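# Load aluminum blank into vise, tidy parts and blanks

## Task

Put a single plain-gray aluminum blank in the open vise, lying on its two low bars (loose bars that must remain standing). Its long side must be pressed against the fixed jaw (the end block without hoses), and its short end must touch the work stop (the short rod between the jaws). Every finished part goes flat in the black outfeed tray with its pocket facing up. Every remaining blank, whether aluminum or brass, must sit entirely on the infeed plate (the one with short pins), not stacked on another blank and not lying on a pin. Each blank must finish either in its starting orientation on the plate or flipped over.

## Robot and tools

Robot: two Franka FR3 arms, left_arm and right_arm, each with a Robotiq 2F-140 gripper and a wrist camera. The left gripper's fingers can fold. A grip using the outer quarter of the pads, near the tips, squeezes normally. A grip deeper toward the palm may be loose, may fail on narrow parts, or may crush wide ones. Pressing the fingertips into a surface while they are not fully closed makes them fold with little resistance. The right gripper's fingers stay rigid.

Frames: the scene frame has its origin on the table surface, halfway between the two nominal bases. +z points up, +x points out over the table, and left_arm sits on the +y side. Base positions in metres: left_arm at (+0.008, +0.343, +0.030), right_arm at (+0.048, -0.439, +0.030). Both bases are turned almost nothing about z. Each arm reports its hand pose and wrist-camera pose in its own base frame. cam_high and the table are given in the scene frame. Reported hand positions can be off by a few centimetres.

The row: every motion command is built from rows of 20 numbers, each in [-1, 1]. Both arms appear in every row, even if one of them should stay still. The first ten numbers are left_arm and the next ten are right_arm. Each block of ten has 7 joint numbers in this fixed order: elbow, waist, upper arm roll, shoulder, wrist pitch, forearm roll, wrist roll. Then come three gripper numbers: position, force_limit, speed. Joint numbers are scaled offsets measured from the arm's Joint targets as they stood when the action or move began. They are not absolute angles, and they are not measured from the previous row. A value of 1.0 equals 1.427 rad for waist, shoulder, upper arm roll and elbow, 3.044 rad for forearm roll, 2.596 for wrist pitch, and 3.91 for wrist roll. Putting 0 on all seven joints re-commands the current targets. Joint ranges in rad: waist ±2.901, shoulder ±1.836, upper arm roll ±2.901, elbow -3.077 to -0.117, forearm roll ±2.876, wrist pitch 0.440 to 4.622, wrist roll ±3.051. Any command reaching more than 0.018 rad past an end is refused. Stay 0.05 rad or more inside each end, because crossing it is a torque fault.

The gripper numbers are absolute commands, not offsets. position: +1 means fully open (140 mm); about -0.8 brings the pads together; -1 closes until something blocks the fingers. force_limit runs from -1 to +1, roughly 14 N to 58 N of pad force for a slow close, and a faster close grips harder. speed runs from -1 to +1, about 30 to 250 mm/s. To leave a gripper unchanged, resend its previous three values, because 0 is itself a command.

Tools:
- execute_actions(actions, cameras): actions is a list of actions. Each action is a list of up to 15 rows, and each row lasts one 1/30 s step. If an action has fewer rows, its final row is held until 15 steps are done. An empty list only returns the current state.
- move(target, speed, blend, blocking, cameras): target is one row, or a list of up to 15 rows. Every row is an offset from the same starting Joint targets. The joints travel smoothly and in sync. speed is in rad/s for the joint with the farthest to go: 0.01 to 2, default 0.5. It can be one value, or one per target. blend is in rad and rounds the corners at intermediate targets. blocking=false returns after about 0.5 s while the motion continues. A move does not avoid obstacles or the other arm. Its result ends with a move: line such as done, off_target, moving, held or fault, and lists the worst-lagging joint.
- wait(seconds 0–10), stop() to brake a running move, zoom_image(camera, region [x0,y0,x1,y1] in pixels, at most 504×504), clear_fault(arm) after a reported torque or force fault, read_manual(section), finished_scene(scene 1 or 2), which cannot be undone.

Cameras: cam_high (fixed, overhead), cam_left_wrist and cam_right_wrist, all 896×504. The cameras argument picks which images return: [] for none, and omitted means all.

Results: Joint positions, velocities, targets and torques, all in the same joint order. end_effector_position (m) is the point between the closed pads; the fingertips reach about 33 mm beyond it. Other fields: end_effector_quat_wxyz, Flange force along the gripper's x y z (the fingers point along +z and close along y), external joint torques, and gripper position_measured in counts (3 open, about 139 at 60 mm, 200 at 20 mm, 230 closed). object_status codes: 0 moving, 1 blocked while opening, 2 blocked while closing (a grip), 3 reached its target or pads touching. A successful grip shows 2. To grip harder, raise force_limit and nudge position, for example from -1 to -0.98. Warning lines to watch for: 'joint sent to its limit', 'joint command not followed', MOTOR HOT, and any fault.

Hazards: a fault stops the arm. Causes are contact torque above the joint limits (35/35/32/30/12/12/12 N m), outside force of 40 N, a range overrun, excess joint speed, or overheating (30–60 s stop). Avoid dropping parts, opening the gripper on a moving part, fast impacts, and strong pushes. Avoid twisting or swinging loads, hard grips on a part still resting on something, and any clash between the arms, which can fail the scene. Never leave anything off the table. Parts may occasionally be tugged or shoved by outside disturbances. Thinking time lets the simulation run, and any running move continues meanwhile.

Each tool is called after "Call:" as name([rows], argument=value, ...), one row to a line, values as JSON.

## Session

Call:
execute_actions(actions=[])

Scene clock: 0.00 s.
left_arm: end_effector_position=(+0.1773, -0.2225, +0.2984) position_measured=3 object_status=3 end_effector_quat_wxyz=(-0.304, -0.357, +0.865, -0.182) | right_arm: end_effector_position=(+0.4602, +0.5841, +0.3235) position_measured=3 object_status=3 end_effector_quat_wxyz=(-0.361, +0.915, -0.176, -0.039)
Joint names: [elbow, waist, upper arm roll, shoulder, wrist pitch, forearm roll, wrist roll]
Joint positions: left_arm=[-2.711 -0.571 0.324 -0.837 1.675 -0.458 0.514] | right_arm=[-1.901 0.775 0.008 0.132 2.481 0.795 -0.941]
Joint velocities: within noise
Joint torques (N m): no reading
External joint torques (N m): no reading
Flange force (N): no reading
Joint targets: left_arm=[-2.711 -0.571 0.324 -0.837 1.675 -0.458 0.514] | right_arm=[-1.901 0.775 0.008 0.132 2.481 0.795 -0.941]
Tool commands: left_gripper/position=+1.0 left_gripper/force_limit=+1.0 left_gripper/speed=+1.0 right_gripper/position=+1.0 right_gripper/force_limit=+1.0 right_gripper/speed=+1.0

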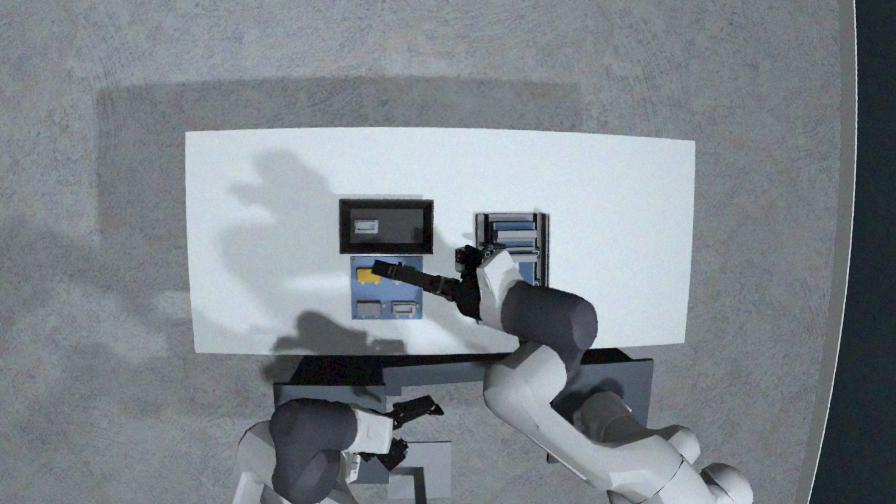

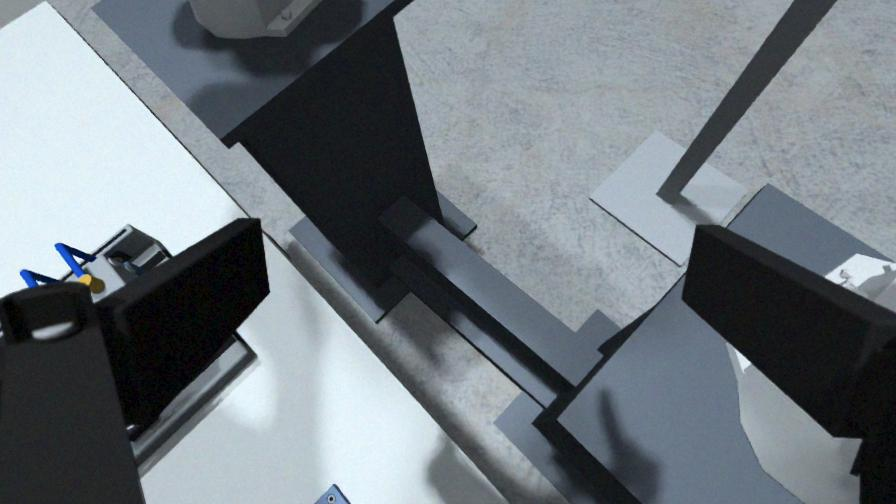

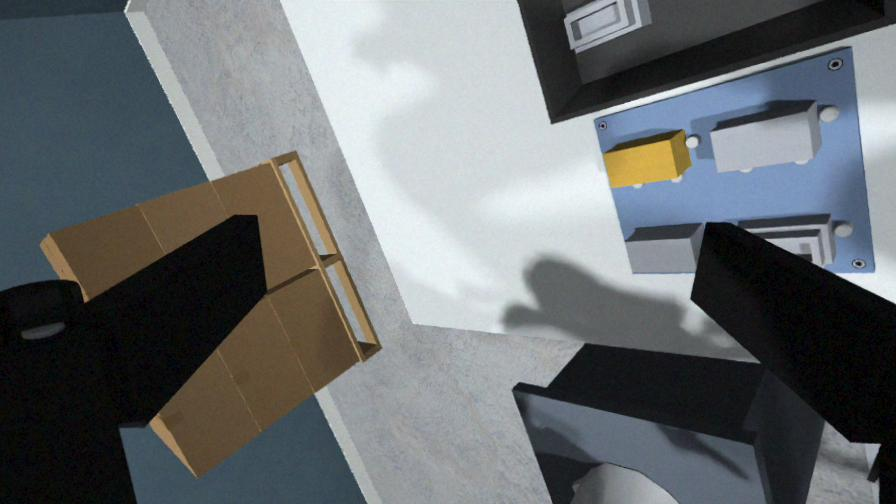

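Call:
zoom_image(camera="cam_high", region=[320, 180, 580, 340])

Call:
zoom_image(camera="cam_right_wrist", region=[500, 0, 896, 290])

Call:
zoom_image(camera="cam_left_wrist", region=[0, 180, 300, 504])

Scaled by 1.938 from the camera's 896x504 image, which has a finer 1280x720 frame.

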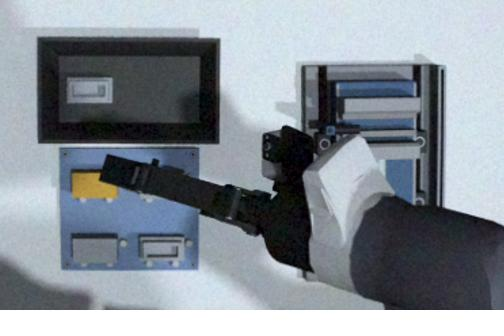

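Scaled by 1.273 from the camera's 896x504 image, which has a finer 1280x720 frame.

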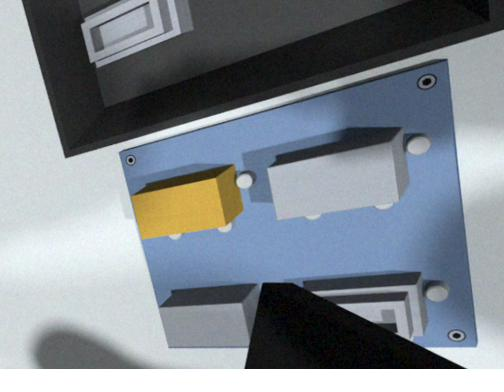

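Scaled by 1.556 from the camera's 896x504 image, which has a finer 1280x720 frame.

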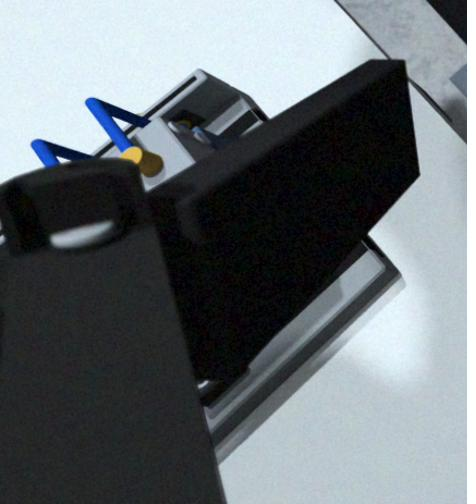

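Call:
move([
  [0,0,0,0,0,0,0,1,1,1, 0.28025,-0.21254,-0.0056,0.07316,-0.2864,-0.26117,-0.04043,1,1,1],
  [0.96448,0.21829,-0.22705,0.7712,-0.02958,0.15046,-0.59957,1,1,1, 0.28025,-0.21254,-0.0056,0.07316,-0.2864,-0.26117,-0.04043,1,1,1],
], speed=[0.8, 1.0])

Scene clock: 81.60 s.
left_arm: end_effector_position=(+0.6146, -0.1646, +0.3705) position_measured=3 object_status=3 end_effector_quat_wxyz=(+0.002, +1.000, -0.003, +0.001) | right_arm: end_effector_position=(+0.5665, +0.2881, +0.3210) position_measured=3 object_status=3 end_effector_quat_wxyz=(-0.002, +1.000, -0.003, +0.002)
Joint names: [elbow, waist, upper arm roll, shoulder, wrist pitch, forearm roll, wrist roll]
Joint positions: left_arm=[-1.336 -0.261 0.001 0.262 1.6 -0.004 -1.825] | right_arm=[-1.502 0.471 -0.002 0.235 1.742 0.003 -1.096]
Joint velocities: left_arm=[-0.001 0.001 0 -0.001 -0.001 0.002 -0.007] | right_arm=[within noise]
Joint torques (N m): left_arm=[24.64 0.94 0.66 -40.35 2.57 1.28 -0.36] | right_arm=[26.48 -0.35 1.24 -39.51 2.42 0.49 -0.27]
External joint torques (N m): left_arm=[0.33 0.96 0.41 0.55 -0.08 0.39 -0.36] | right_arm=[1.53 -0.46 0.95 1.26 -0.26 -0.34 -0.27]
Flange force (N): left_arm=[4.2 0.4 -1.8] | right_arm=[11.2 -5.5 -5.1]
Joint targets: left_arm=[-1.335 -0.259 0.000 0.263 1.598 0.000 -1.830] | right_arm=[-1.501 0.471 0.000 0.236 1.738 0.000 -1.099]
move: done
camera_calibration:
cam_left_wrist: T_world_to_cam=[[-0.00620813, -0.999968, 0.00502286, -0.155601], [-0.941293, 0.00753915, 0.337506, 0.462807], [-0.337533, -0.0026327, -0.94131, 0.698717], [0, 0, 0, 1]] pos_world=[0.670511, -0.157246, 0.502291]
cam_right_wrist: T_world_to_cam=[[0.0108238, -0.999873, -0.0117026, 0.295144], [-0.93903, -0.014186, 0.343543, 0.429877], [-0.343665, 0.00727063, -0.939064, 0.629552], [0, 0, 0, 1]] pos_world=[0.616828, 0.296627, 0.446962]

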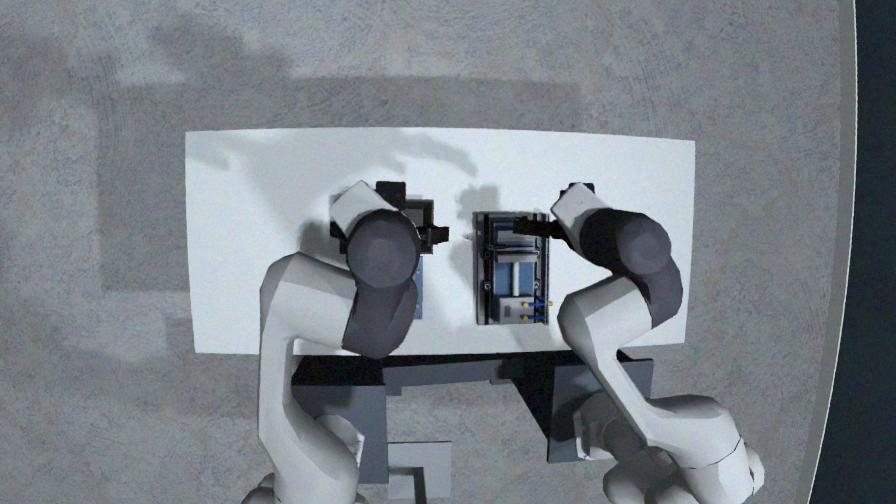

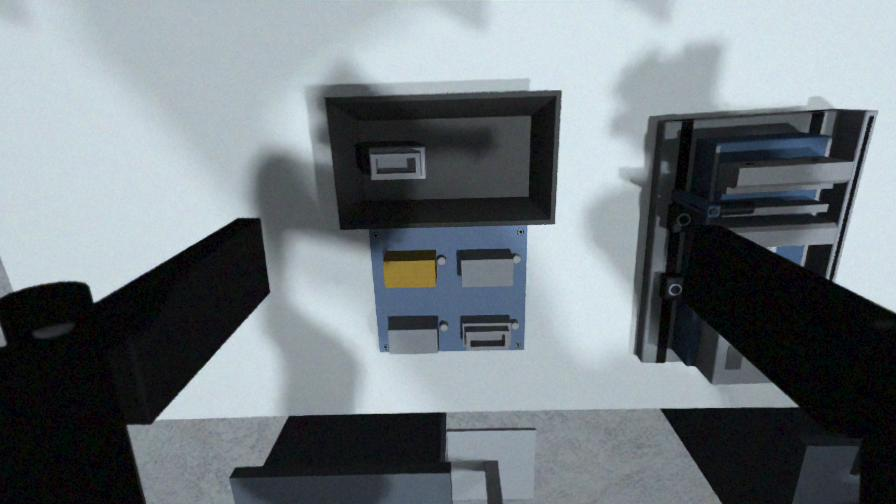

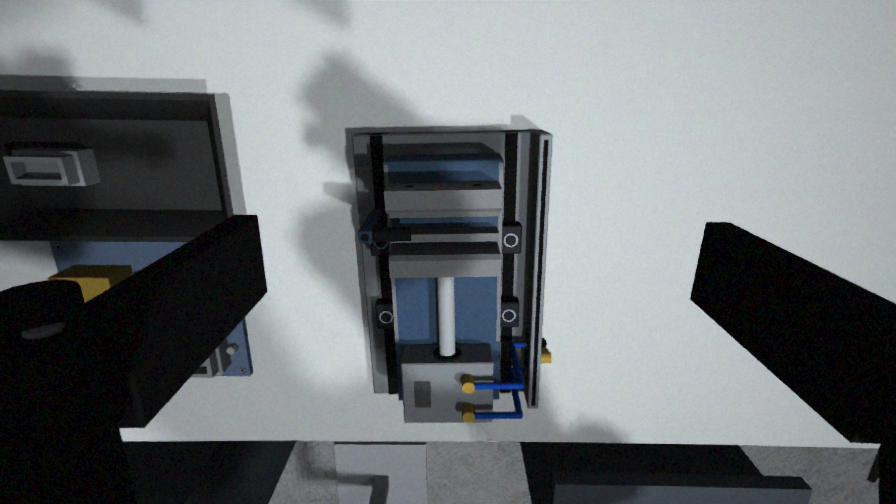

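Call:
zoom_image(camera="cam_right_wrist", region=[330, 110, 570, 290])

Call:
zoom_image(camera="cam_left_wrist", region=[310, 80, 570, 360])

Call:
zoom_image(camera="cam_left_wrist", region=[620, 90, 896, 290])

Scaled by 2.100 from the camera's 896x504 image, which has a finer 1280x720 frame.

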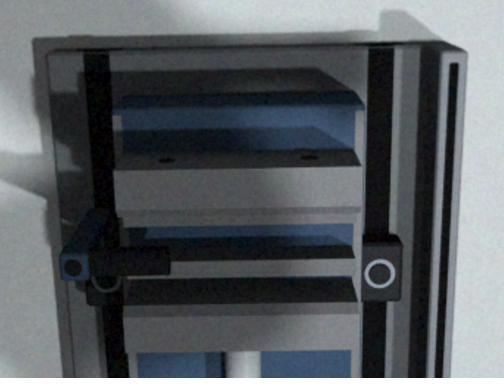

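Scaled by 1.800 from the camera's 896x504 image, which has a finer 1280x720 frame.

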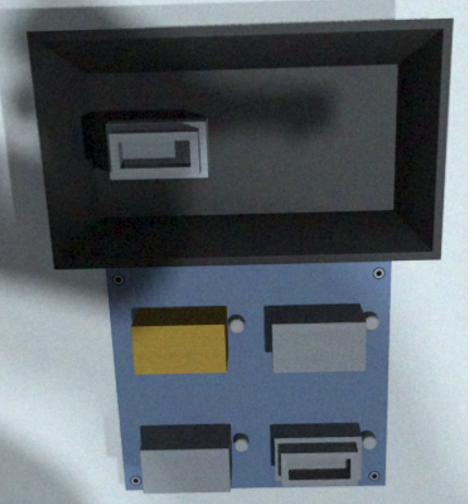

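Scaled by 1.826 from the camera's 896x504 image, which has a finer 1280x720 frame.

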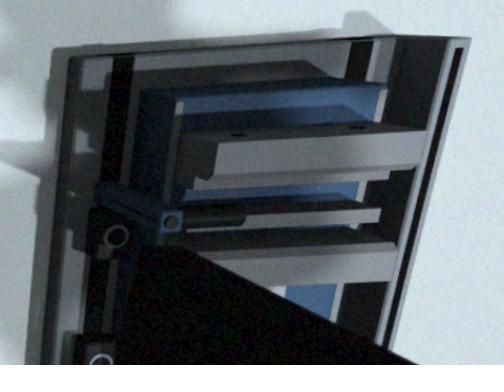

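Call:
zoom_image(camera="cam_left_wrist", region=[440, 300, 540, 360])

Call:
zoom_image(camera="cam_left_wrist", region=[340, 130, 440, 190])

Scaled by 5.040 from the camera's 896x504 image, which has a finer 1280x720 frame.

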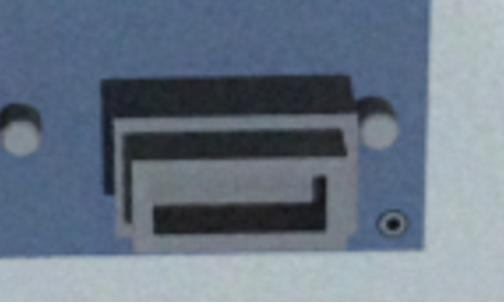

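Scaled by 5.040 from the camera's 896x504 image, which has a finer 1280x720 frame.

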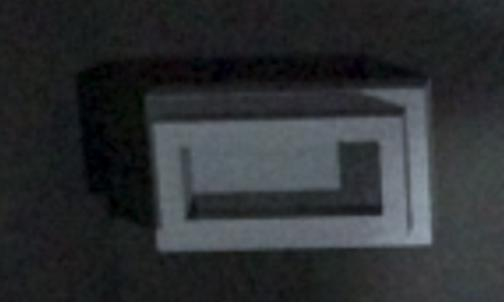

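Call:
move(target=[-0.86472,-0.17477,0,-0.33848,0.28926,0,0.33384,-0.1,-0.05,-0.5, -0.25896,0.04679,0,-0.09954,0.08762,0,0.41728,-0.1,-0.05,-0.5], speed=0.9, cameras=["cam_left_wrist", "cam_right_wrist"])

Scene clock: 217.67 s.
left_arm: end_effector_position=(+0.3763, -0.2095, +0.1297) position_measured=141 object_status=3 end_effector_quat_wxyz=(+0.002, +0.716, -0.698, -0.001) | right_arm: end_effector_position=(+0.5033, +0.2991, +0.2500) position_measured=141 object_status=3 end_effector_quat_wxyz=(+0.001, +0.709, -0.705, -0.002)
Joint names: [elbow, waist, upper arm roll, shoulder, wrist pitch, forearm roll, wrist roll]
Joint positions: left_arm=[-2.567 -0.507 0 -0.218 2.347 -0.004 -0.529] | right_arm=[-1.869 0.537 -0.002 0.095 1.961 0.003 0.528]
Joint velocities: left_arm=[0 0.001 -0.001 0.001 0 0.001 0.004] | right_arm=[-0.001 0.001 0 -0.001 0 0 0.005]
Joint torques (N m): left_arm=[21.75 0.17 0.67 -22.52 2.93 0.84 0.15] | right_arm=[25.86 0.1 0.97 -35.74 2.72 0.39 0.02]
External joint torques (N m): left_arm=[-0.24 0.09 0.77 -0.46 0.32 0.29 0.15] | right_arm=[1.13 0.14 0.93 0.24 0.19 -0.3 0.01]
Flange force (N): left_arm=[-2.4 1.1 0.3] | right_arm=[-3.3 -3.9 -1.5]
Joint targets: left_arm=[-2.568 -0.509 0.000 -0.220 2.349 0.000 -0.525] | right_arm=[-1.870 0.538 0.000 0.094 1.965 0.000 0.533]
move: done
camera_calibration:
cam_left_wrist: T_world_to_cam=[[-0.999689, -0.0245166, 0.00458782, 0.377406], [-0.0215269, 0.940986, 0.337759, 0.169509], [-0.0125978, 0.337555, -0.941221, 0.340441], [0, 0, 0, 1]] pos_world=[0.385227, -0.265171, 0.261446]
cam_right_wrist: T_world_to_cam=[[-0.999723, -0.0232654, -0.0035251, 0.520476], [-0.0230424, 0.937551, 0.347083, -0.351471], [-0.00477006, 0.347068, -0.937828, 0.268557], [0, 0, 0, 1]] pos_world=[0.513514, 0.248424, 0.375684]
Images, in order (width x height): cam_left_wrist 896x504, cam_right_wrist 896x504.

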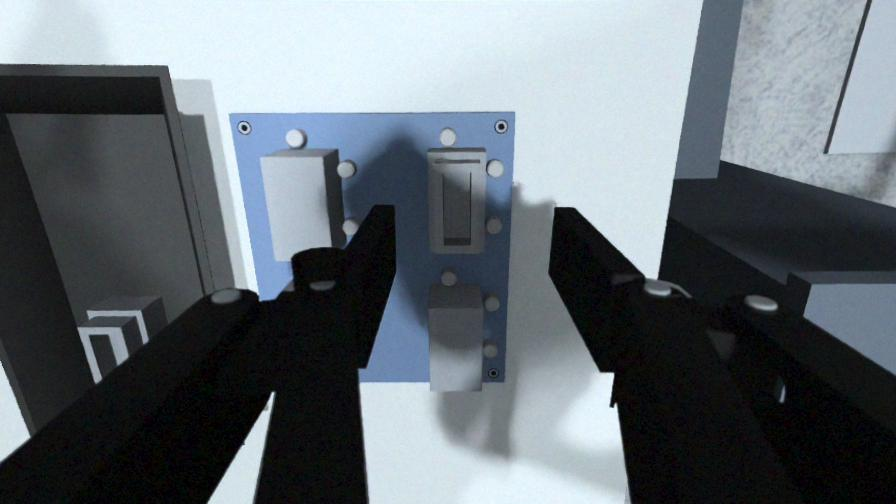

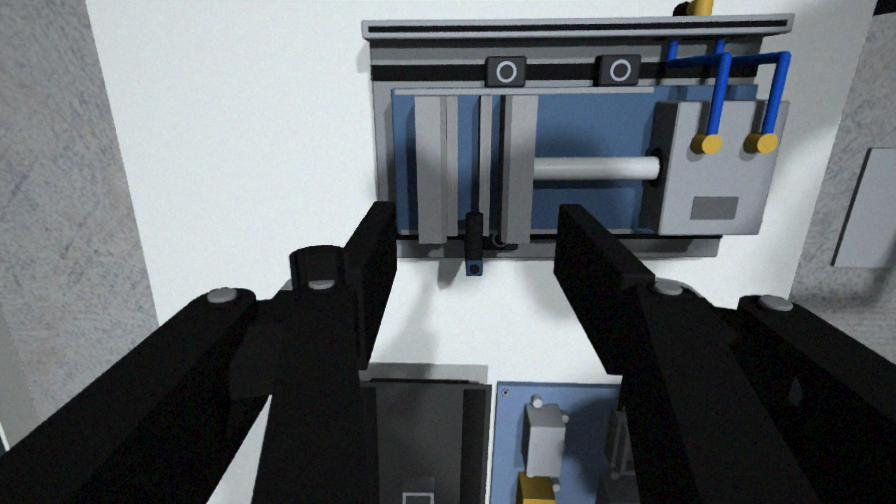

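Call:
zoom_image(camera="cam_right_wrist", region=[380, 70, 570, 290])

Call:
zoom_image(camera="cam_left_wrist", region=[380, 100, 580, 290])

Scaled by 2.291 from the camera's 896x504 image, which has a finer 1280x720 frame.

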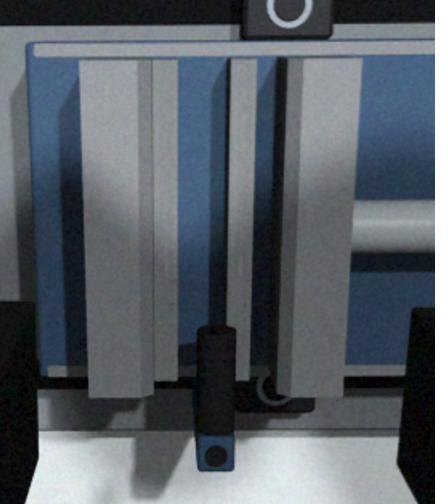

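Scaled by 2.520 from the camera's 896x504 image, which has a finer 1280x720 frame.

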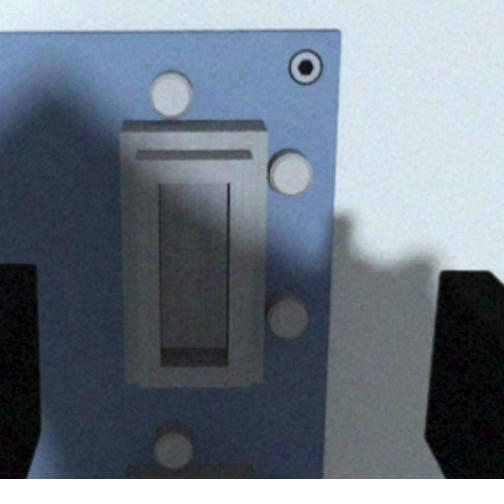

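Call:
zoom_image(camera="cam_left_wrist", region=[415, 120, 515, 270])

Scaled by 3.360 from the camera's 896x504 image, which has a finer 1280x720 frame.

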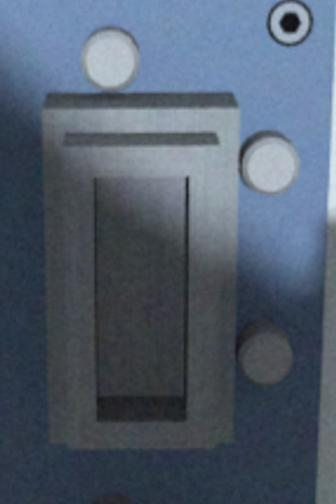

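Call:
move([
  [-0.1113,0.15868,0,0.01201,0.06778,0,0.05794,-1,-0.05,-0.5, 0,0,0,0,0,0,0,-0.1,-0.05,-0.5],
  [-0.11765,0.15868,0,0.052,0.09325,0,0.05794,-1,-0.05,-0.5, 0,0,0,0,0,0,0,-0.1,-0.05,-0.5],
], speed=[0.5, 0.1], cameras=["cam_left_wrist"])

Scene clock: 297.23 s.
left_arm: end_effector_position=(+0.3796, -0.1106, +0.0560) position_measured=232 object_status=3 end_effector_quat_wxyz=(+0.001, +0.715, -0.699, +0.001) | right_arm: end_effector_position=(+0.5033, +0.2991, +0.2499) position_measured=141 object_status=3 end_effector_quat_wxyz=(+0.001, +0.708, -0.706, -0.002)
Joint names: [elbow, waist, upper arm roll, shoulder, wrist pitch, forearm roll, wrist roll]
Joint positions: left_arm=[-2.735 -0.284 0.001 -0.148 2.588 -0.003 -0.301] | right_arm=[-1.869 0.537 -0.002 0.095 1.961 0.003 0.53]
Joint velocities: left_arm=[0.001 0 0.001 0 0.003 0 0] | right_arm=[within noise]
Joint torques (N m): left_arm=[18.68 0.95 0.42 -20.95 2.9 0.66 0.15] | right_arm=[25.88 0.07 0.94 -35.7 2.66 0.41 0.08]
External joint torques (N m): left_arm=[-0.23 0.93 0.53 0.65 0.29 0.26 0.15] | right_arm=[1.27 -0.02 0.79 -0.01 0.15 -0.28 0.08]
Flange force (N): left_arm=[-1.9 -1.6 2.9] | right_arm=[-3.1 -3.8 -2.0]
Joint targets: left_arm=[-2.736 -0.282 0.000 -0.146 2.591 0.000 -0.298] | right_arm=[-1.870 0.538 0.000 0.094 1.965 0.000 0.533]
move: done
camera_calibration:
cam_left_wrist: T_world_to_cam=[[-0.999781, -0.0208965, 0.00135855, 0.384081], [-0.0192184, 0.941389, 0.336774, 0.100647], [-0.00831631, 0.336674, -0.941585, 0.236031], [0, 0, 0, 1]] pos_world=[0.387894, -0.166187, 0.187826]
Images, in order (width x height): cam_left_wrist 896x504.

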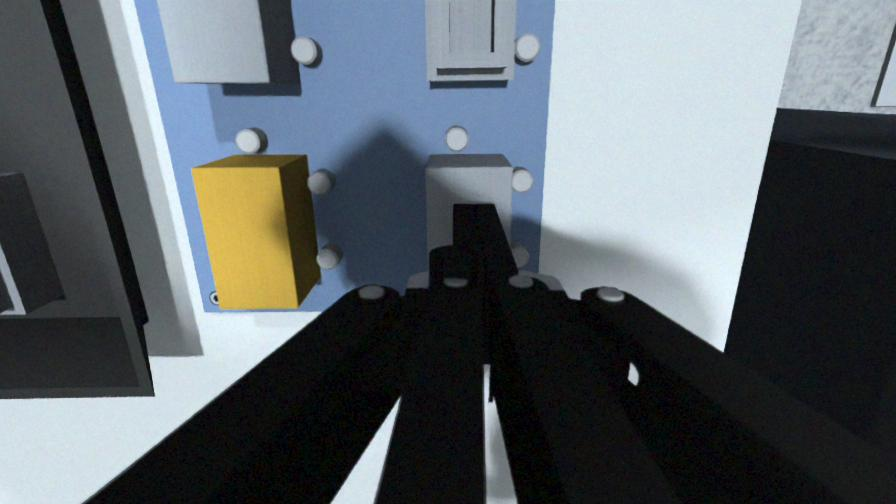

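Call:
execute_actions([
  [[-0.000317,0,0,0.002,0.001274,0,0,-1,-0.05,-0.5,0,0,0,0,0,0,0,-0.1,-0.05,-0.5]],
  [[-0.000317,0,0,0.002,0.001274,0,0,-1,-0.05,-0.5,0,0,0,0,0,0,0,-0.1,-0.05,-0.5]],
  [[-0.000317,0,0,0.002,0.001274,0,0,-1,-0.05,-0.5,0,0,0,0,0,0,0,-0.1,-0.05,-0.5]],
  [[-0.000317,0,0,0.002,0.001274,0,0,-1,-0.05,-0.5,0,0,0,0,0,0,0,-0.1,-0.05,-0.5]],
], cameras=[])

Scene clock: 304.93 s.
left_arm: end_effector_position=(+0.3798, -0.1106, +0.0521) position_measured=232 object_status=3 end_effector_quat_wxyz=(+0.001, +0.715, -0.699, +0.001) | right_arm: end_effector_position=(+0.5033, +0.2991, +0.2499) position_measured=141 object_status=3 end_effector_quat_wxyz=(+0.001, +0.708, -0.706, -0.001)
Joint names: [elbow, waist, upper arm roll, shoulder, wrist pitch, forearm roll, wrist roll]
Joint positions: left_arm=[-2.737 -0.284 0.001 -0.136 2.602 -0.003 -0.301] | right_arm=[-1.869 0.537 -0.002 0.095 1.961 0.003 0.53]
Joint velocities: within noise
Joint torques (N m): left_arm=[18.37 0.93 0.45 -21.2 2.94 0.66 0.1] | right_arm=[25.95 0.01 0.99 -35.62 2.64 0.41 0.1]
External joint torques (N m): left_arm=[-0.25 0.95 0.59 0.47 0.36 0.27 0.1] | right_arm=[1.34 0.01 0.92 0.1 0.14 -0.28 0.1]
External joint torques at the end of the 1st action: left_arm=[-0.14 0.99 0.65 0.5 0.36 0.25 0.12] | right_arm=[1.34 0.15 0.87 -0.08 0.14 -0.27 0.1]
External joint torques at the end of the 2nd action: left_arm=[-0.13 0.98 0.62 0.48 0.34 0.26 0.14] | right_arm=[1.42 0.01 0.86 0.02 0.16 -0.28 0.1]
External joint torques at the end of the 3rd action: left_arm=[-0.27 0.96 0.58 0.62 0.34 0.25 0.11] | right_arm=[1.31 0.09 0.85 0.28 0.14 -0.28 0.07]
Flange force (N): left_arm=[-2.1 -1.0 2.6] | right_arm=[-3.6 -4.2 -2.1]
Flange force at the end of the 1st action (N): left_arm=[-2.1 -1.5 2.7] | right_arm=[-3.4 -3.7 -2.2]
Flange force at the end of the 2nd action (N): left_arm=[-2.1 -1.5 2.5] | right_arm=[-3.6 -4.3 -2.3]
Flange force at the end of the 3rd action (N): left_arm=[-2.0 -1.4 3.0] | right_arm=[-3.7 -4.6 -2.0]
Joint targets: left_arm=[-2.738 -0.282 0.000 -0.135 2.604 0.000 -0.298] | right_arm=[-1.870 0.538 0.000 0.094 1.965 0.000 0.533]
Step readings (joint positions of left_arm | right_arm; steps 1 to 15: 1st action; 16 to 30: 2nd action; 31 to 45: 3rd action; 46 to 60: 4th action):
0: [-2.735 -0.284 0.001 -0.147 2.589 -0.003 -0.301] | [-1.869 0.537 -0.002 0.095 1.961 0.003 0.530]
1: [-2.735 -0.284 0.001 -0.147 2.589 -0.003 -0.301] | [-1.869 0.537 -0.002 0.095 1.961 0.003 0.530]
2: [-2.735 -0.284 0.001 -0.147 2.590 -0.003 -0.301] | [-1.869 0.537 -0.002 0.095 1.961 0.003 0.530]
4: [-2.735 -0.284 0.001 -0.146 2.590 -0.003 -0.301] | [-1.869 0.537 -0.002 0.095 1.961 0.003 0.530]
8: [-2.736 -0.284 0.001 -0.145 2.591 -0.003 -0.301] | [-1.869 0.537 -0.002 0.095 1.961 0.003 0.530]
15: [-2.736 -0.284 0.001 -0.145 2.592 -0.003 -0.301] | [-1.869 0.537 -0.002 0.095 1.961 0.003 0.530]
16: [-2.736 -0.284 0.001 -0.145 2.592 -0.003 -0.301] | [-1.869 0.537 -0.002 0.095 1.961 0.003 0.530]
17: [-2.736 -0.284 0.001 -0.144 2.593 -0.003 -0.301] | [-1.869 0.537 -0.002 0.095 1.961 0.003 0.530]
19: [-2.736 -0.284 0.001 -0.143 2.593 -0.003 -0.301] | [-1.869 0.537 -0.002 0.095 1.961 0.003 0.530]
23: [-2.736 -0.284 0.001 -0.142 2.594 -0.003 -0.301] | [-1.869 0.537 -0.002 0.095 1.961 0.003 0.530]
30: [-2.736 -0.284 0.001 -0.142 2.595 -0.003 -0.301] | [-1.869 0.537 -0.002 0.095 1.961 0.003 0.530]
31: [-2.736 -0.284 0.001 -0.142 2.595 -0.003 -0.301] | [-1.869 0.537 -0.002 0.095 1.961 0.003 0.530]
32: [-2.736 -0.284 0.001 -0.141 2.596 -0.003 -0.301] | [-1.869 0.537 -0.002 0.095 1.961 0.003 0.530]
34: [-2.736 -0.284 0.001 -0.140 2.597 -0.003 -0.301] | [-1.869 0.537 -0.002 0.095 1.961 0.003 0.530]
38: [-2.736 -0.284 0.001 -0.139 2.598 -0.003 -0.301] | [-1.869 0.537 -0.002 0.095 1.961 0.003 0.530]
45: [-2.736 -0.284 0.001 -0.139 2.598 -0.003 -0.301] | [-1.869 0.537 -0.002 0.095 1.961 0.003 0.530]
46: [-2.736 -0.284 0.001 -0.139 2.599 -0.003 -0.301] | [-1.869 0.537 -0.002 0.095 1.961 0.003 0.530]
47: [-2.737 -0.284 0.001 -0.138 2.599 -0.003 -0.301] | [-1.869 0.537 -0.002 0.095 1.961 0.003 0.530]
49: [-2.737 -0.284 0.001 -0.137 2.600 -0.003 -0.301] | [-1.869 0.537 -0.002 0.095 1.961 0.003 0.530]
53: [-2.737 -0.284 0.001 -0.136 2.601 -0.003 -0.301] | [-1.869 0.537 -0.002 0.095 1.961 0.003 0.530]
60: [-2.737 -0.284 0.001 -0.136 2.602 -0.003 -0.301] | [-1.869 0.537 -0.002 0.095 1.961 0.003 0.530]
No camera images: "cameras" was empty.

Call:
move(target=[-0.00095,0,0,0.006,0.00382,0,0,-1,-0.05,-0.5, 0,0,0,0,0,0,0,-0.1,-0.05,-0.5], speed=0.02, cameras=[])

Call:
move(target=[-0.000317,0,0,0.002,0.001274,0,0,-1,-0.05,-0.5, 0,0,0,0,0,0,0,-0.1,-0.05,-0.5], speed=0.02, cameras=[])

Scene clock: 309.20 s.
left_arm: end_effector_position=(+0.3796, -0.1106, +0.0491) position_measured=232 object_status=3 end_effector_quat_wxyz=(+0.001, +0.715, -0.699, +0.001) | right_arm: end_effector_position=(+0.5033, +0.2991, +0.2499) position_measured=141 object_status=3 end_effector_quat_wxyz=(+0.001, +0.708, -0.706, -0.001)
Joint names: [elbow, waist, upper arm roll, shoulder, wrist pitch, forearm roll, wrist roll]
Joint positions: left_arm=[-2.738 -0.284 0.001 -0.128 2.611 -0.003 -0.301] | right_arm=[-1.869 0.537 -0.002 0.095 1.961 0.003 0.53]
Joint velocities: left_arm=[0 0.001 0.001 0 0.004 0 -0.002] | right_arm=[within noise]
Joint torques (N m): left_arm=[18.13 0.97 0.45 -21.27 2.99 0.64 0.12] | right_arm=[26.05 0.02 0.99 -35.65 2.65 0.42 0.07]
External joint torques (N m): left_arm=[-0.36 0.99 0.58 0.57 0.4 0.25 0.12] | right_arm=[1.47 0.13 1.02 -0.03 0.14 -0.26 0.07]
Flange force (N): left_arm=[-2.2 -0.9 3.1] | right_arm=[-3.8 -4.3 -2.4]
Joint targets: left_arm=[-2.739 -0.282 0.000 -0.126 2.614 0.000 -0.298] | right_arm=[-1.870 0.538 0.000 0.094 1.965 0.000 0.533]
move: done
No camera images: "cameras" was empty.

Scene clock: 309.90 s.
left_arm: end_effector_position=(+0.3796, -0.1106, +0.0481) position_measured=232 object_status=3 end_effector_quat_wxyz=(+0.001, +0.715, -0.699, +0.001) | right_arm: end_effector_position=(+0.5033, +0.2991, +0.2499) position_measured=141 object_status=3 end_effector_quat_wxyz=(+0.001, +0.708, -0.706, -0.001)
Joint names: [elbow, waist, upper arm roll, shoulder, wrist pitch, forearm roll, wrist roll]
Joint positions: left_arm=[-2.739 -0.284 0.001 -0.125 2.615 -0.003 -0.301] | right_arm=[-1.869 0.537 -0.002 0.095 1.961 0.003 0.53]
Joint velocities: within noise
Joint torques (N m): left_arm=[18.14 0.94 0.48 -21.37 2.86 0.63 0.1] | right_arm=[26.07 0.1 1.01 -35.62 2.62 0.43 0.07]
External joint torques (N m): left_arm=[-0.29 0.9 0.55 0.54 0.27 0.25 0.1] | right_arm=[1.39 -0.05 0.79 0.16 0.1 -0.27 0.07]
Flange force (N): left_arm=[-1.9 -1.0 2.6] | right_arm=[-3.6 -4.7 -2.3]
Joint targets: left_arm=[-2.740 -0.282 0.000 -0.123 2.618 0.000 -0.298] | right_arm=[-1.870 0.538 0.000 0.094 1.965 0.000 0.533]
move: done
No camera images: "cameras" was empty.

Call:
move(target=[-0.000317,0,0,0.002,0.001274,0,0,-1,-0.05,-0.5, 0,0,0,0,0,0,0,-0.1,-0.05,-0.5], speed=0.02, cameras=[])

Call:
move(target=[-0.000317,0,0,0.002,0.001274,0,0,-1,-0.05,-0.5, 0,0,0,0,0,0,0,-0.1,-0.05,-0.5], speed=0.02, cameras=[])

Scene clock: 312.80 s.
left_arm: end_effector_position=(+0.3799, -0.1107, +0.0480) position_measured=232 object_status=3 end_effector_quat_wxyz=(+0.000, +0.715, -0.700, +0.001) | right_arm: end_effector_position=(+0.5033, +0.2991, +0.2499) position_measured=141 object_status=3 end_effector_quat_wxyz=(+0.001, +0.708, -0.706, -0.001)
Joint names: [elbow, waist, upper arm roll, shoulder, wrist pitch, forearm roll, wrist roll]
Joint positions: left_arm=[-2.739 -0.284 0.001 -0.124 2.616 -0.003 -0.301] | right_arm=[-1.869 0.537 -0.002 0.095 1.962 0.003 0.53]
Joint velocities: within noise
Joint torques (N m): left_arm=[17.92 0.89 0.45 -20.05 3.26 0.63 0.11] | right_arm=[26.15 0.04 0.93 -35.6 2.67 0.43 0.13]
External joint torques (N m): left_arm=[-0.43 0.89 0.57 1.74 0.69 0.25 0.11] | right_arm=[1.48 0.06 0.88 0.21 0.15 -0.25 0.13]
Flange force (N): left_arm=[-1.2 -3.6 7.6] | right_arm=[-4.0 -4.9 -2.3]
Joint targets: left_arm=[-2.740 -0.282 0.000 -0.120 2.621 0.000 -0.298] | right_arm=[-1.870 0.538 0.000 0.094 1.965 0.000 0.533]
move: done
No camera images: "cameras" was empty.

Scene clock: 313.50 s.
left_arm: end_effector_position=(+0.3807, -0.1109, +0.0480) position_measured=232 object_status=3 end_effector_quat_wxyz=(+0.000, +0.715, -0.700, +0.002) | right_arm: end_effector_position=(+0.5033, +0.2991, +0.2499) position_measured=141 object_status=3 end_effector_quat_wxyz=(+0.001, +0.708, -0.706, -0.001)
Joint names: [elbow, waist, upper arm roll, shoulder, wrist pitch, forearm roll, wrist roll]
Joint positions: left_arm=[-2.739 -0.284 0.001 -0.123 2.62 -0.003 -0.301] | right_arm=[-1.869 0.537 -0.002 0.095 1.962 0.003 0.53]
Joint velocities: within noise
Joint torques (N m): left_arm=[17.05 0.92 0.48 -18.63 3.24 0.62 0.12] | right_arm=[26.06 0.05 0.97 -35.65 2.63 0.44 0.03]
External joint torques (N m): left_arm=[-1.24 0.94 0.6 3.11 0.67 0.24 0.12] | right_arm=[1.45 0.04 0.88 0.07 0.12 -0.26 0.03]
Flange force (N): left_arm=[-1.0 -4.6 11.9] | right_arm=[-3.6 -4.6 -2.4]
Joint targets: left_arm=[-2.741 -0.282 0.000 -0.117 2.624 0.000 -0.298] | right_arm=[-1.870 0.538 0.000 0.094 1.965 0.000 0.533]
move: done
No camera images: "cameras" was empty.

Call:
move([
  [0.01944,0,0,-0.09603,-0.06347,0,0,-1,-0.05,-0.5, 0,0,0,0,0,0,0,-0.1,-0.05,-0.5],
  [0.10426,-0.14289,0,-0.02635,-0.0718,0,-0.05215,-0.1,-0.05,-0.5, 0,0,0,0,0,0,0,-0.1,-0.05,-0.5],
], speed=[0.2, 0.4], cameras=["cam_left_wrist"])

Scene clock: 349.27 s.
left_arm: end_effector_position=(+0.3824, -0.2025, +0.1006) position_measured=141 object_status=0 end_effector_quat_wxyz=(+0.001, +0.712, -0.702, +0.002) | right_arm: end_effector_position=(+0.5033, +0.2991, +0.2499) position_measured=141 object_status=3 end_effector_quat_wxyz=(+0.001, +0.708, -0.706, -0.001)
Joint names: [elbow, waist, upper arm roll, shoulder, wrist pitch, forearm roll, wrist roll]
Joint positions: left_arm=[-2.593 -0.485 -0.001 -0.157 2.44 -0.003 -0.499] | right_arm=[-1.869 0.537 -0.002 0.095 1.962 0.003 0.53]
Joint velocities: within noise
Joint torques (N m): left_arm=[21.28 0.24 0.88 -22.8 2.57 0.73 -0.21] | right_arm=[26.12 0.05 0.99 -35.66 2.63 0.43 0.02]
External joint torques (N m): left_arm=[0.36 0.28 1.05 0.44 -0.04 0.23 -0.21] | right_arm=[1.52 0.1 0.97 0.09 0.12 -0.26 0.02]
Flange force (N): left_arm=[0.0 -2.7 0.6] | right_arm=[-3.9 -4.8 -2.5]
Joint targets: left_arm=[-2.592 -0.486 0.000 -0.155 2.438 0.000 -0.502] | right_arm=[-1.870 0.538 0.000 0.094 1.965 0.000 0.533]
move: done
camera_calibration:
cam_left_wrist: T_world_to_cam=[[-0.999896, -0.0144449, -0.000540836, 0.386522], [-0.0137881, 0.941859, 0.335726, 0.170259], [-0.00434015, 0.335699, -0.941959, 0.307312], [0, 0, 0, 1]] pos_world=[0.390163, -0.257941, 0.232524]
Images, in order (width x height): cam_left_wrist 896x504.

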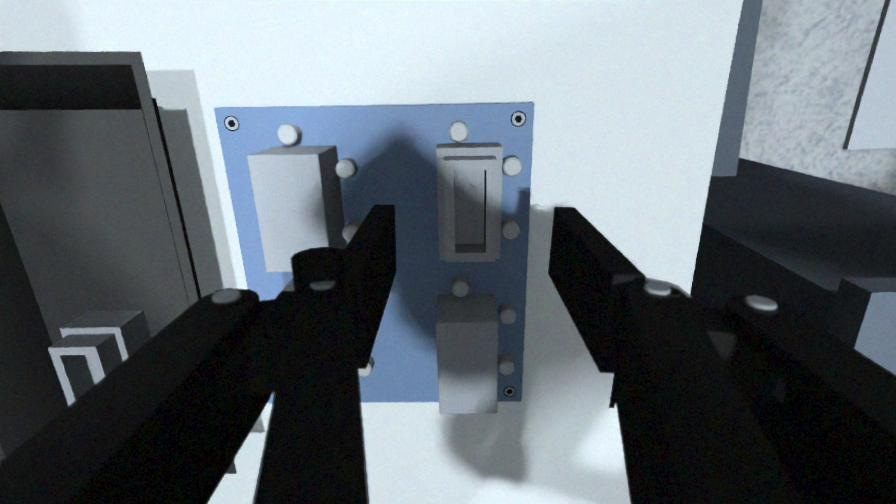

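Call:
move([
  [-0.02186,0,0,0.10663,0.07063,0,0,-0.1,-0.05,-1, 0,0,0,0,0,0,0,-0.1,-0.05,-0.5],
  [-0.02186,0,0,0.10663,0.07063,0,0,-1,-0.05,-1, 0,0,0,0,0,0,0,-0.1,-0.05,-0.5],
], speed=[0.15, 0.1], cameras=["cam_left_wrist"])

Scene clock: 359.50 s.
left_arm: end_effector_position=(+0.3826, -0.2024, +0.0396) position_measured=193 object_status=0 end_effector_quat_wxyz=(+0.001, +0.713, -0.702, +0.001) | right_arm: end_effector_position=(+0.5033, +0.2991, +0.2499) position_measured=141 object_status=3 end_effector_quat_wxyz=(+0.001, +0.708, -0.706, -0.001)
Joint names: [elbow, waist, upper arm roll, shoulder, wrist pitch, forearm roll, wrist roll]
Joint positions: left_arm=[-2.622 -0.485 -0.001 -0.004 2.619 -0.003 -0.499] | right_arm=[-1.869 0.537 -0.002 0.095 1.962 0.003 0.53]
Joint velocities: within noise
Joint torques (N m): left_arm=[17.42 0.27 0.89 -24.16 2.91 0.63 -0.22] | right_arm=[26.08 0.03 0.88 -35.63 2.64 0.44 0.1]
External joint torques (N m): left_arm=[-0.99 0.3 0.92 1.9 0.3 0.24 -0.22] | right_arm=[1.44 -0.02 0.75 0.17 0.12 -0.26 0.1]
Flange force (N): left_arm=[-0.2 -1.6 6.3] | right_arm=[-3.7 -4.8 -2.3]
Joint targets: left_arm=[-2.623 -0.486 0.000 -0.003 2.621 0.000 -0.502] | right_arm=[-1.870 0.538 0.000 0.094 1.965 0.000 0.533]
move: done
camera_calibration:
cam_left_wrist: T_world_to_cam=[[-0.999887, -0.0149887, 0.0009714, 0.386466], [-0.0137858, 0.941474, 0.336804, 0.190577], [-0.0059628, 0.336753, -0.941574, 0.250648], [0, 0, 0, 1]] pos_world=[0.390544, -0.258037, 0.171441]
Images, in order (width x height): cam_left_wrist 896x504.

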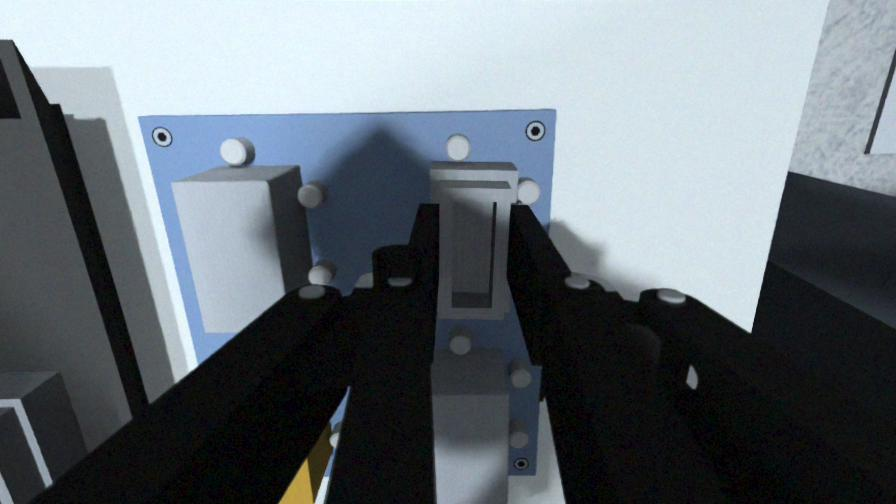

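Call:
wait(seconds=0.8, cameras=[])

Scene clock: 361.63 s.
left_arm: end_effector_position=(+0.3826, -0.2024, +0.0396) position_measured=193 object_status=2 end_effector_quat_wxyz=(+0.001, +0.713, -0.702, +0.001) | right_arm: end_effector_position=(+0.5033, +0.2991, +0.2499) position_measured=141 object_status=3 end_effector_quat_wxyz=(+0.001, +0.708, -0.706, -0.001)
Joint names: [elbow, waist, upper arm roll, shoulder, wrist pitch, forearm roll, wrist roll]
Joint positions: left_arm=[-2.622 -0.485 -0.001 -0.004 2.619 -0.003 -0.499] | right_arm=[-1.869 0.537 -0.002 0.095 1.962 0.003 0.53]
Joint velocities: within noise
Joint torques (N m): left_arm=[17.51 0.26 0.94 -24.11 2.95 0.62 -0.21] | right_arm=[26.07 0.04 0.91 -35.65 2.62 0.45 0.08]
External joint torques (N m): left_arm=[-0.84 0.21 0.89 1.89 0.35 0.24 -0.21] | right_arm=[1.5 0.01 0.8 -0.04 0.11 -0.24 0.08]
Flange force (N): left_arm=[0.1 -1.9 6.4] | right_arm=[-3.5 -4.5 -2.6]
Joint targets: left_arm=[-2.623 -0.486 0.000 -0.003 2.621 0.000 -0.502] | right_arm=[-1.870 0.538 0.000 0.094 1.965 0.000 0.533]
Tool commands: left_gripper/position=-1.0 left_gripper/force_limit=-0.05 left_gripper/speed=-1.0 right_gripper/position=-0.1 right_gripper/force_limit=-0.05 right_gripper/speed=-0.5
wait: 0.80 s; at rest from the start
No camera images: "cameras" was empty.

Call:
move([
  [0.05685,0,0,-0.17496,-0.12743,0,0,-1,-0.05,-1, 0,0,0,0,0,0,0,-0.1,-0.05,-0.5],
  [0.52575,0.12478,0,0.20177,-0.17809,0,0.04554,-1,-0.05,-1, 0,0,0,0,0,0,0,-0.1,-0.05,-0.5],
], speed=[0.2, 0.5], blend=[0.05, 0], cameras=["cam_left_wrist"])

Scene clock: 391.10 s.
left_arm: end_effector_position=(+0.5912, -0.1896, +0.1495) position_measured=193 object_status=2 end_effector_quat_wxyz=(+0.001, +0.715, -0.699, +0.000) | right_arm: end_effector_position=(+0.5033, +0.2991, +0.2499) position_measured=141 object_status=3 end_effector_quat_wxyz=(+0.001, +0.708, -0.706, -0.001)
Joint names: [elbow, waist, upper arm roll, shoulder, wrist pitch, forearm roll, wrist roll]
Joint positions: left_arm=[-1.876 -0.309 0 0.285 2.16 -0.003 -0.329] | right_arm=[-1.869 0.537 -0.002 0.095 1.962 0.003 0.53]
Joint velocities: left_arm=[-0.001 -0.001 -0.001 0 0 -0.001 0.005] | right_arm=[within noise]
Joint torques (N m): left_arm=[24.72 0.62 0.93 -41.09 2.59 0.87 0.08] | right_arm=[26.13 0.01 0.95 -35.63 2.62 0.45 0.15]
External joint torques (N m): left_arm=[1.08 0.62 0.68 -0.34 -0.01 0.24 0.08] | right_arm=[1.44 0.06 0.92 0.24 0.1 -0.24 0.15]
Flange force (N): left_arm=[0.1 -3.8 -1.6] | right_arm=[-4.1 -4.9 -2.3]
Joint targets: left_arm=[-1.873 -0.308 0.000 0.285 2.159 0.000 -0.324] | right_arm=[-1.870 0.538 0.000 0.094 1.965 0.000 0.533]
move: done; blend cut to 0 rad at target 1
camera_calibration:
cam_left_wrist: T_world_to_cam=[[-0.999778, -0.0209703, 0.00219405, 0.593797], [-0.0190123, 0.941603, 0.336188, 0.147583], [-0.00911589, 0.336072, -0.941792, 0.352801], [0, 0, 0, 1]] pos_world=[0.599687, -0.245079, 0.281346]
Images, in order (width x height): cam_left_wrist 896x504.

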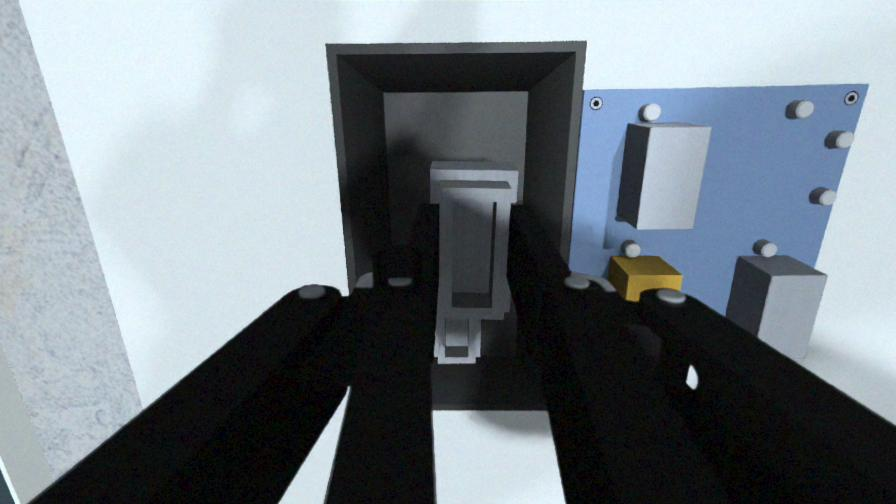

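Call:
move([
  [-0.03237,0.00102,0,0.09638,0.07077,0,0.00037,-1,-0.05,-1, 0,0,0,0,0,0,0,-0.1,-0.05,-0.5],
  [-0.03511,0.00102,0,0.11295,0.08138,0,0.00037,-1,-0.05,-1, 0,0,0,0,0,0,0,-0.1,-0.05,-0.5],
], speed=[0.15, 0.05], cameras=["cam_left_wrist"])

Scene clock: 419.30 s.
left_arm: end_effector_position=(+0.5951, -0.1900, +0.0459) position_measured=193 object_status=2 end_effector_quat_wxyz=(+0.002, +0.714, -0.700, -0.001) | right_arm: end_effector_position=(+0.5033, +0.2991, +0.2499) position_measured=141 object_status=3 end_effector_quat_wxyz=(+0.001, +0.708, -0.706, -0.001)
Joint names: [elbow, waist, upper arm roll, shoulder, wrist pitch, forearm roll, wrist roll]
Joint positions: left_arm=[-1.923 -0.308 0 0.446 2.366 -0.003 -0.326] | right_arm=[-1.869 0.537 -0.002 0.095 1.962 0.003 0.53]
Joint velocities: left_arm=[-0.002 0.002 0.001 0 0.003 0.001 0.001] | right_arm=[within noise]
Joint torques (N m): left_arm=[22.14 0.99 1.03 -44.15 3.02 0.76 0.08] | right_arm=[26.11 0.07 0.89 -35.6 2.61 0.45 0.06]
External joint torques (N m): left_arm=[0.46 1.12 0.77 -0.56 0.44 0.24 0.08] | right_arm=[1.47 0.05 0.79 0.2 0.1 -0.25 0.06]
Flange force (N): left_arm=[-1.7 -0.4 -0.2] | right_arm=[-3.9 -5.0 -2.4]
Joint targets: left_arm=[-1.923 -0.307 0.000 0.446 2.370 0.000 -0.322] | right_arm=[-1.870 0.538 0.000 0.094 1.965 0.000 0.533]
move: done
camera_calibration:
cam_left_wrist: T_world_to_cam=[[-0.999804, -0.0191165, 0.00511888, 0.598062], [-0.0162674, 0.941173, 0.337533, 0.181095], [-0.0112702, 0.337384, -0.9413, 0.256975], [0, 0, 0, 1]] pos_world=[0.603787, -0.245708, 0.177703]
Images, in order (width x height): cam_left_wrist 896x504.

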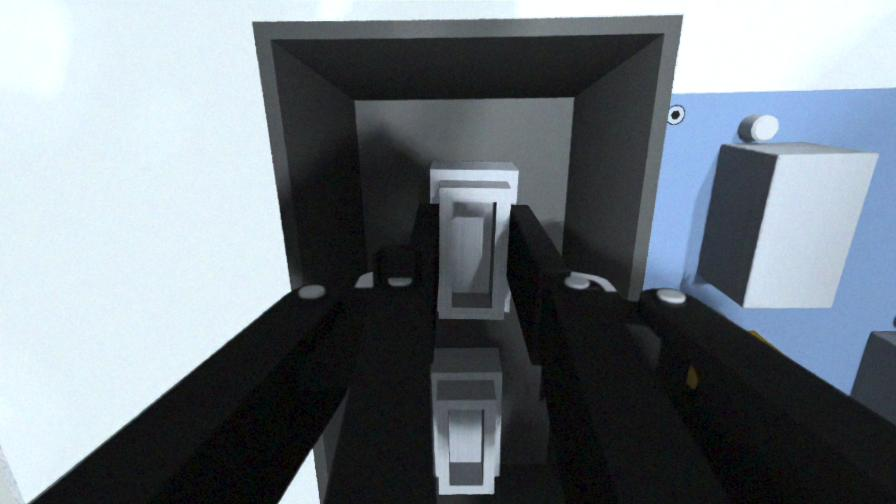

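Call:
move(target=[-0.000391,0,0,0.002367,0.001516,0,0,-1,-0.05,-1, 0,0,0,0,0,0,0,-0.1,-0.05,-0.5], speed=0.02, cameras=[])

Call:
move(target=[-0.000391,0,0,0.002367,0.001516,0,0,-1,-0.05,-1, 0,0,0,0,0,0,0,-0.1,-0.05,-0.5], speed=0.02, cameras=[])

Call:
move(target=[-0.000391,0,0,0.002367,0.001516,0,0,-1,-0.05,-1, 0,0,0,0,0,0,0,-0.1,-0.05,-0.5], speed=0.02, cameras=[])

Scene clock: 423.37 s.
left_arm: end_effector_position=(+0.5954, -0.1901, +0.0443) position_measured=193 object_status=2 end_effector_quat_wxyz=(+0.002, +0.714, -0.700, -0.001) | right_arm: end_effector_position=(+0.5033, +0.2991, +0.2499) position_measured=141 object_status=3 end_effector_quat_wxyz=(+0.001, +0.708, -0.706, -0.001)
Joint names: [elbow, waist, upper arm roll, shoulder, wrist pitch, forearm roll, wrist roll]
Joint positions: left_arm=[-1.924 -0.308 0 0.449 2.37 -0.003 -0.326] | right_arm=[-1.869 0.537 -0.002 0.095 1.962 0.003 0.53]
Joint velocities: within noise
Joint torques (N m): left_arm=[21.94 0.9 1.04 -43.94 3.1 0.77 0.11] | right_arm=[26.14 0.1 0.99 -35.62 2.63 0.47 0.1]
External joint torques (N m): left_arm=[0.21 0.93 0.68 -0.13 0.5 0.24 0.11] | right_arm=[1.35 0.13 0.95 0.35 0.09 -0.22 0.1]
Flange force (N): left_arm=[-1.6 -0.2 0.7] | right_arm=[-4.1 -4.9 -2.1]
Joint targets: left_arm=[-1.924 -0.307 0.000 0.449 2.374 0.000 -0.322] | right_arm=[-1.870 0.538 0.000 0.094 1.965 0.000 0.533]
move: done
No camera images: "cameras" was empty.

Scene clock: 424.07 s.
left_arm: end_effector_position=(+0.5958, -0.1902, +0.0432) position_measured=193 object_status=2 end_effector_quat_wxyz=(+0.001, +0.714, -0.700, +0.000) | right_arm: end_effector_position=(+0.5033, +0.2991, +0.2499) position_measured=141 object_status=3 end_effector_quat_wxyz=(+0.001, +0.708, -0.706, -0.001)
Joint names: [elbow, waist, upper arm roll, shoulder, wrist pitch, forearm roll, wrist roll]
Joint positions: left_arm=[-1.924 -0.308 0 0.452 2.374 -0.003 -0.326] | right_arm=[-1.869 0.537 -0.002 0.095 1.962 0.003 0.53]
Joint velocities: left_arm=[-0.002 -0.001 -0.001 0.001 0.003 0 0] | right_arm=[within noise]
Joint torques (N m): left_arm=[21.73 0.95 0.99 -43.18 3.16 0.75 0.07] | right_arm=[26.08 0.03 0.97 -35.58 2.61 0.43 0.06]
External joint torques (N m): left_arm=[0.15 0.98 0.63 0.4 0.58 0.22 0.07] | right_arm=[1.39 0 0.86 0.24 0.09 -0.26 0.06]
Flange force (N): left_arm=[-1.2 -1.2 1.8] | right_arm=[-3.8 -4.9 -2.3]
Joint targets: left_arm=[-1.924 -0.307 0.000 0.453 2.378 0.000 -0.322] | right_arm=[-1.870 0.538 0.000 0.094 1.965 0.000 0.533]
move: done
No camera images: "cameras" was empty.

Scene clock: 424.77 s.
left_arm: end_effector_position=(+0.5966, -0.1905, +0.0432) position_measured=193 object_status=2 end_effector_quat_wxyz=(+0.001, +0.714, -0.700, +0.001) | right_arm: end_effector_position=(+0.5033, +0.2991, +0.2499) position_measured=141 object_status=3 end_effector_quat_wxyz=(+0.001, +0.708, -0.706, -0.001)
Joint names: [elbow, waist, upper arm roll, shoulder, wrist pitch, forearm roll, wrist roll]
Joint positions: left_arm=[-1.924 -0.308 0 0.452 2.377 -0.003 -0.326] | right_arm=[-1.869 0.537 -0.002 0.095 1.962 0.003 0.53]
Joint velocities: left_arm=[0 -0.001 -0.001 -0.001 0.003 0 0] | right_arm=[within noise]
Joint torques (N m): left_arm=[21.18 0.91 0.92 -41.31 3.21 0.75 0.11] | right_arm=[26.09 0.04 0.92 -35.63 2.61 0.46 0.04]
External joint torques (N m): left_arm=[-0.44 0.87 0.51 2.37 0.61 0.23 0.11] | right_arm=[1.34 0.15 0.95 0.31 0.08 -0.22 0.03]
Flange force (N): left_arm=[-0.3 -3.5 5.4] | right_arm=[-4.0 -4.8 -2.1]
Joint targets: left_arm=[-1.925 -0.307 0.000 0.456 2.382 0.000 -0.322] | right_arm=[-1.870 0.538 0.000 0.094 1.965 0.000 0.533]
move: done
No camera images: "cameras" was empty.


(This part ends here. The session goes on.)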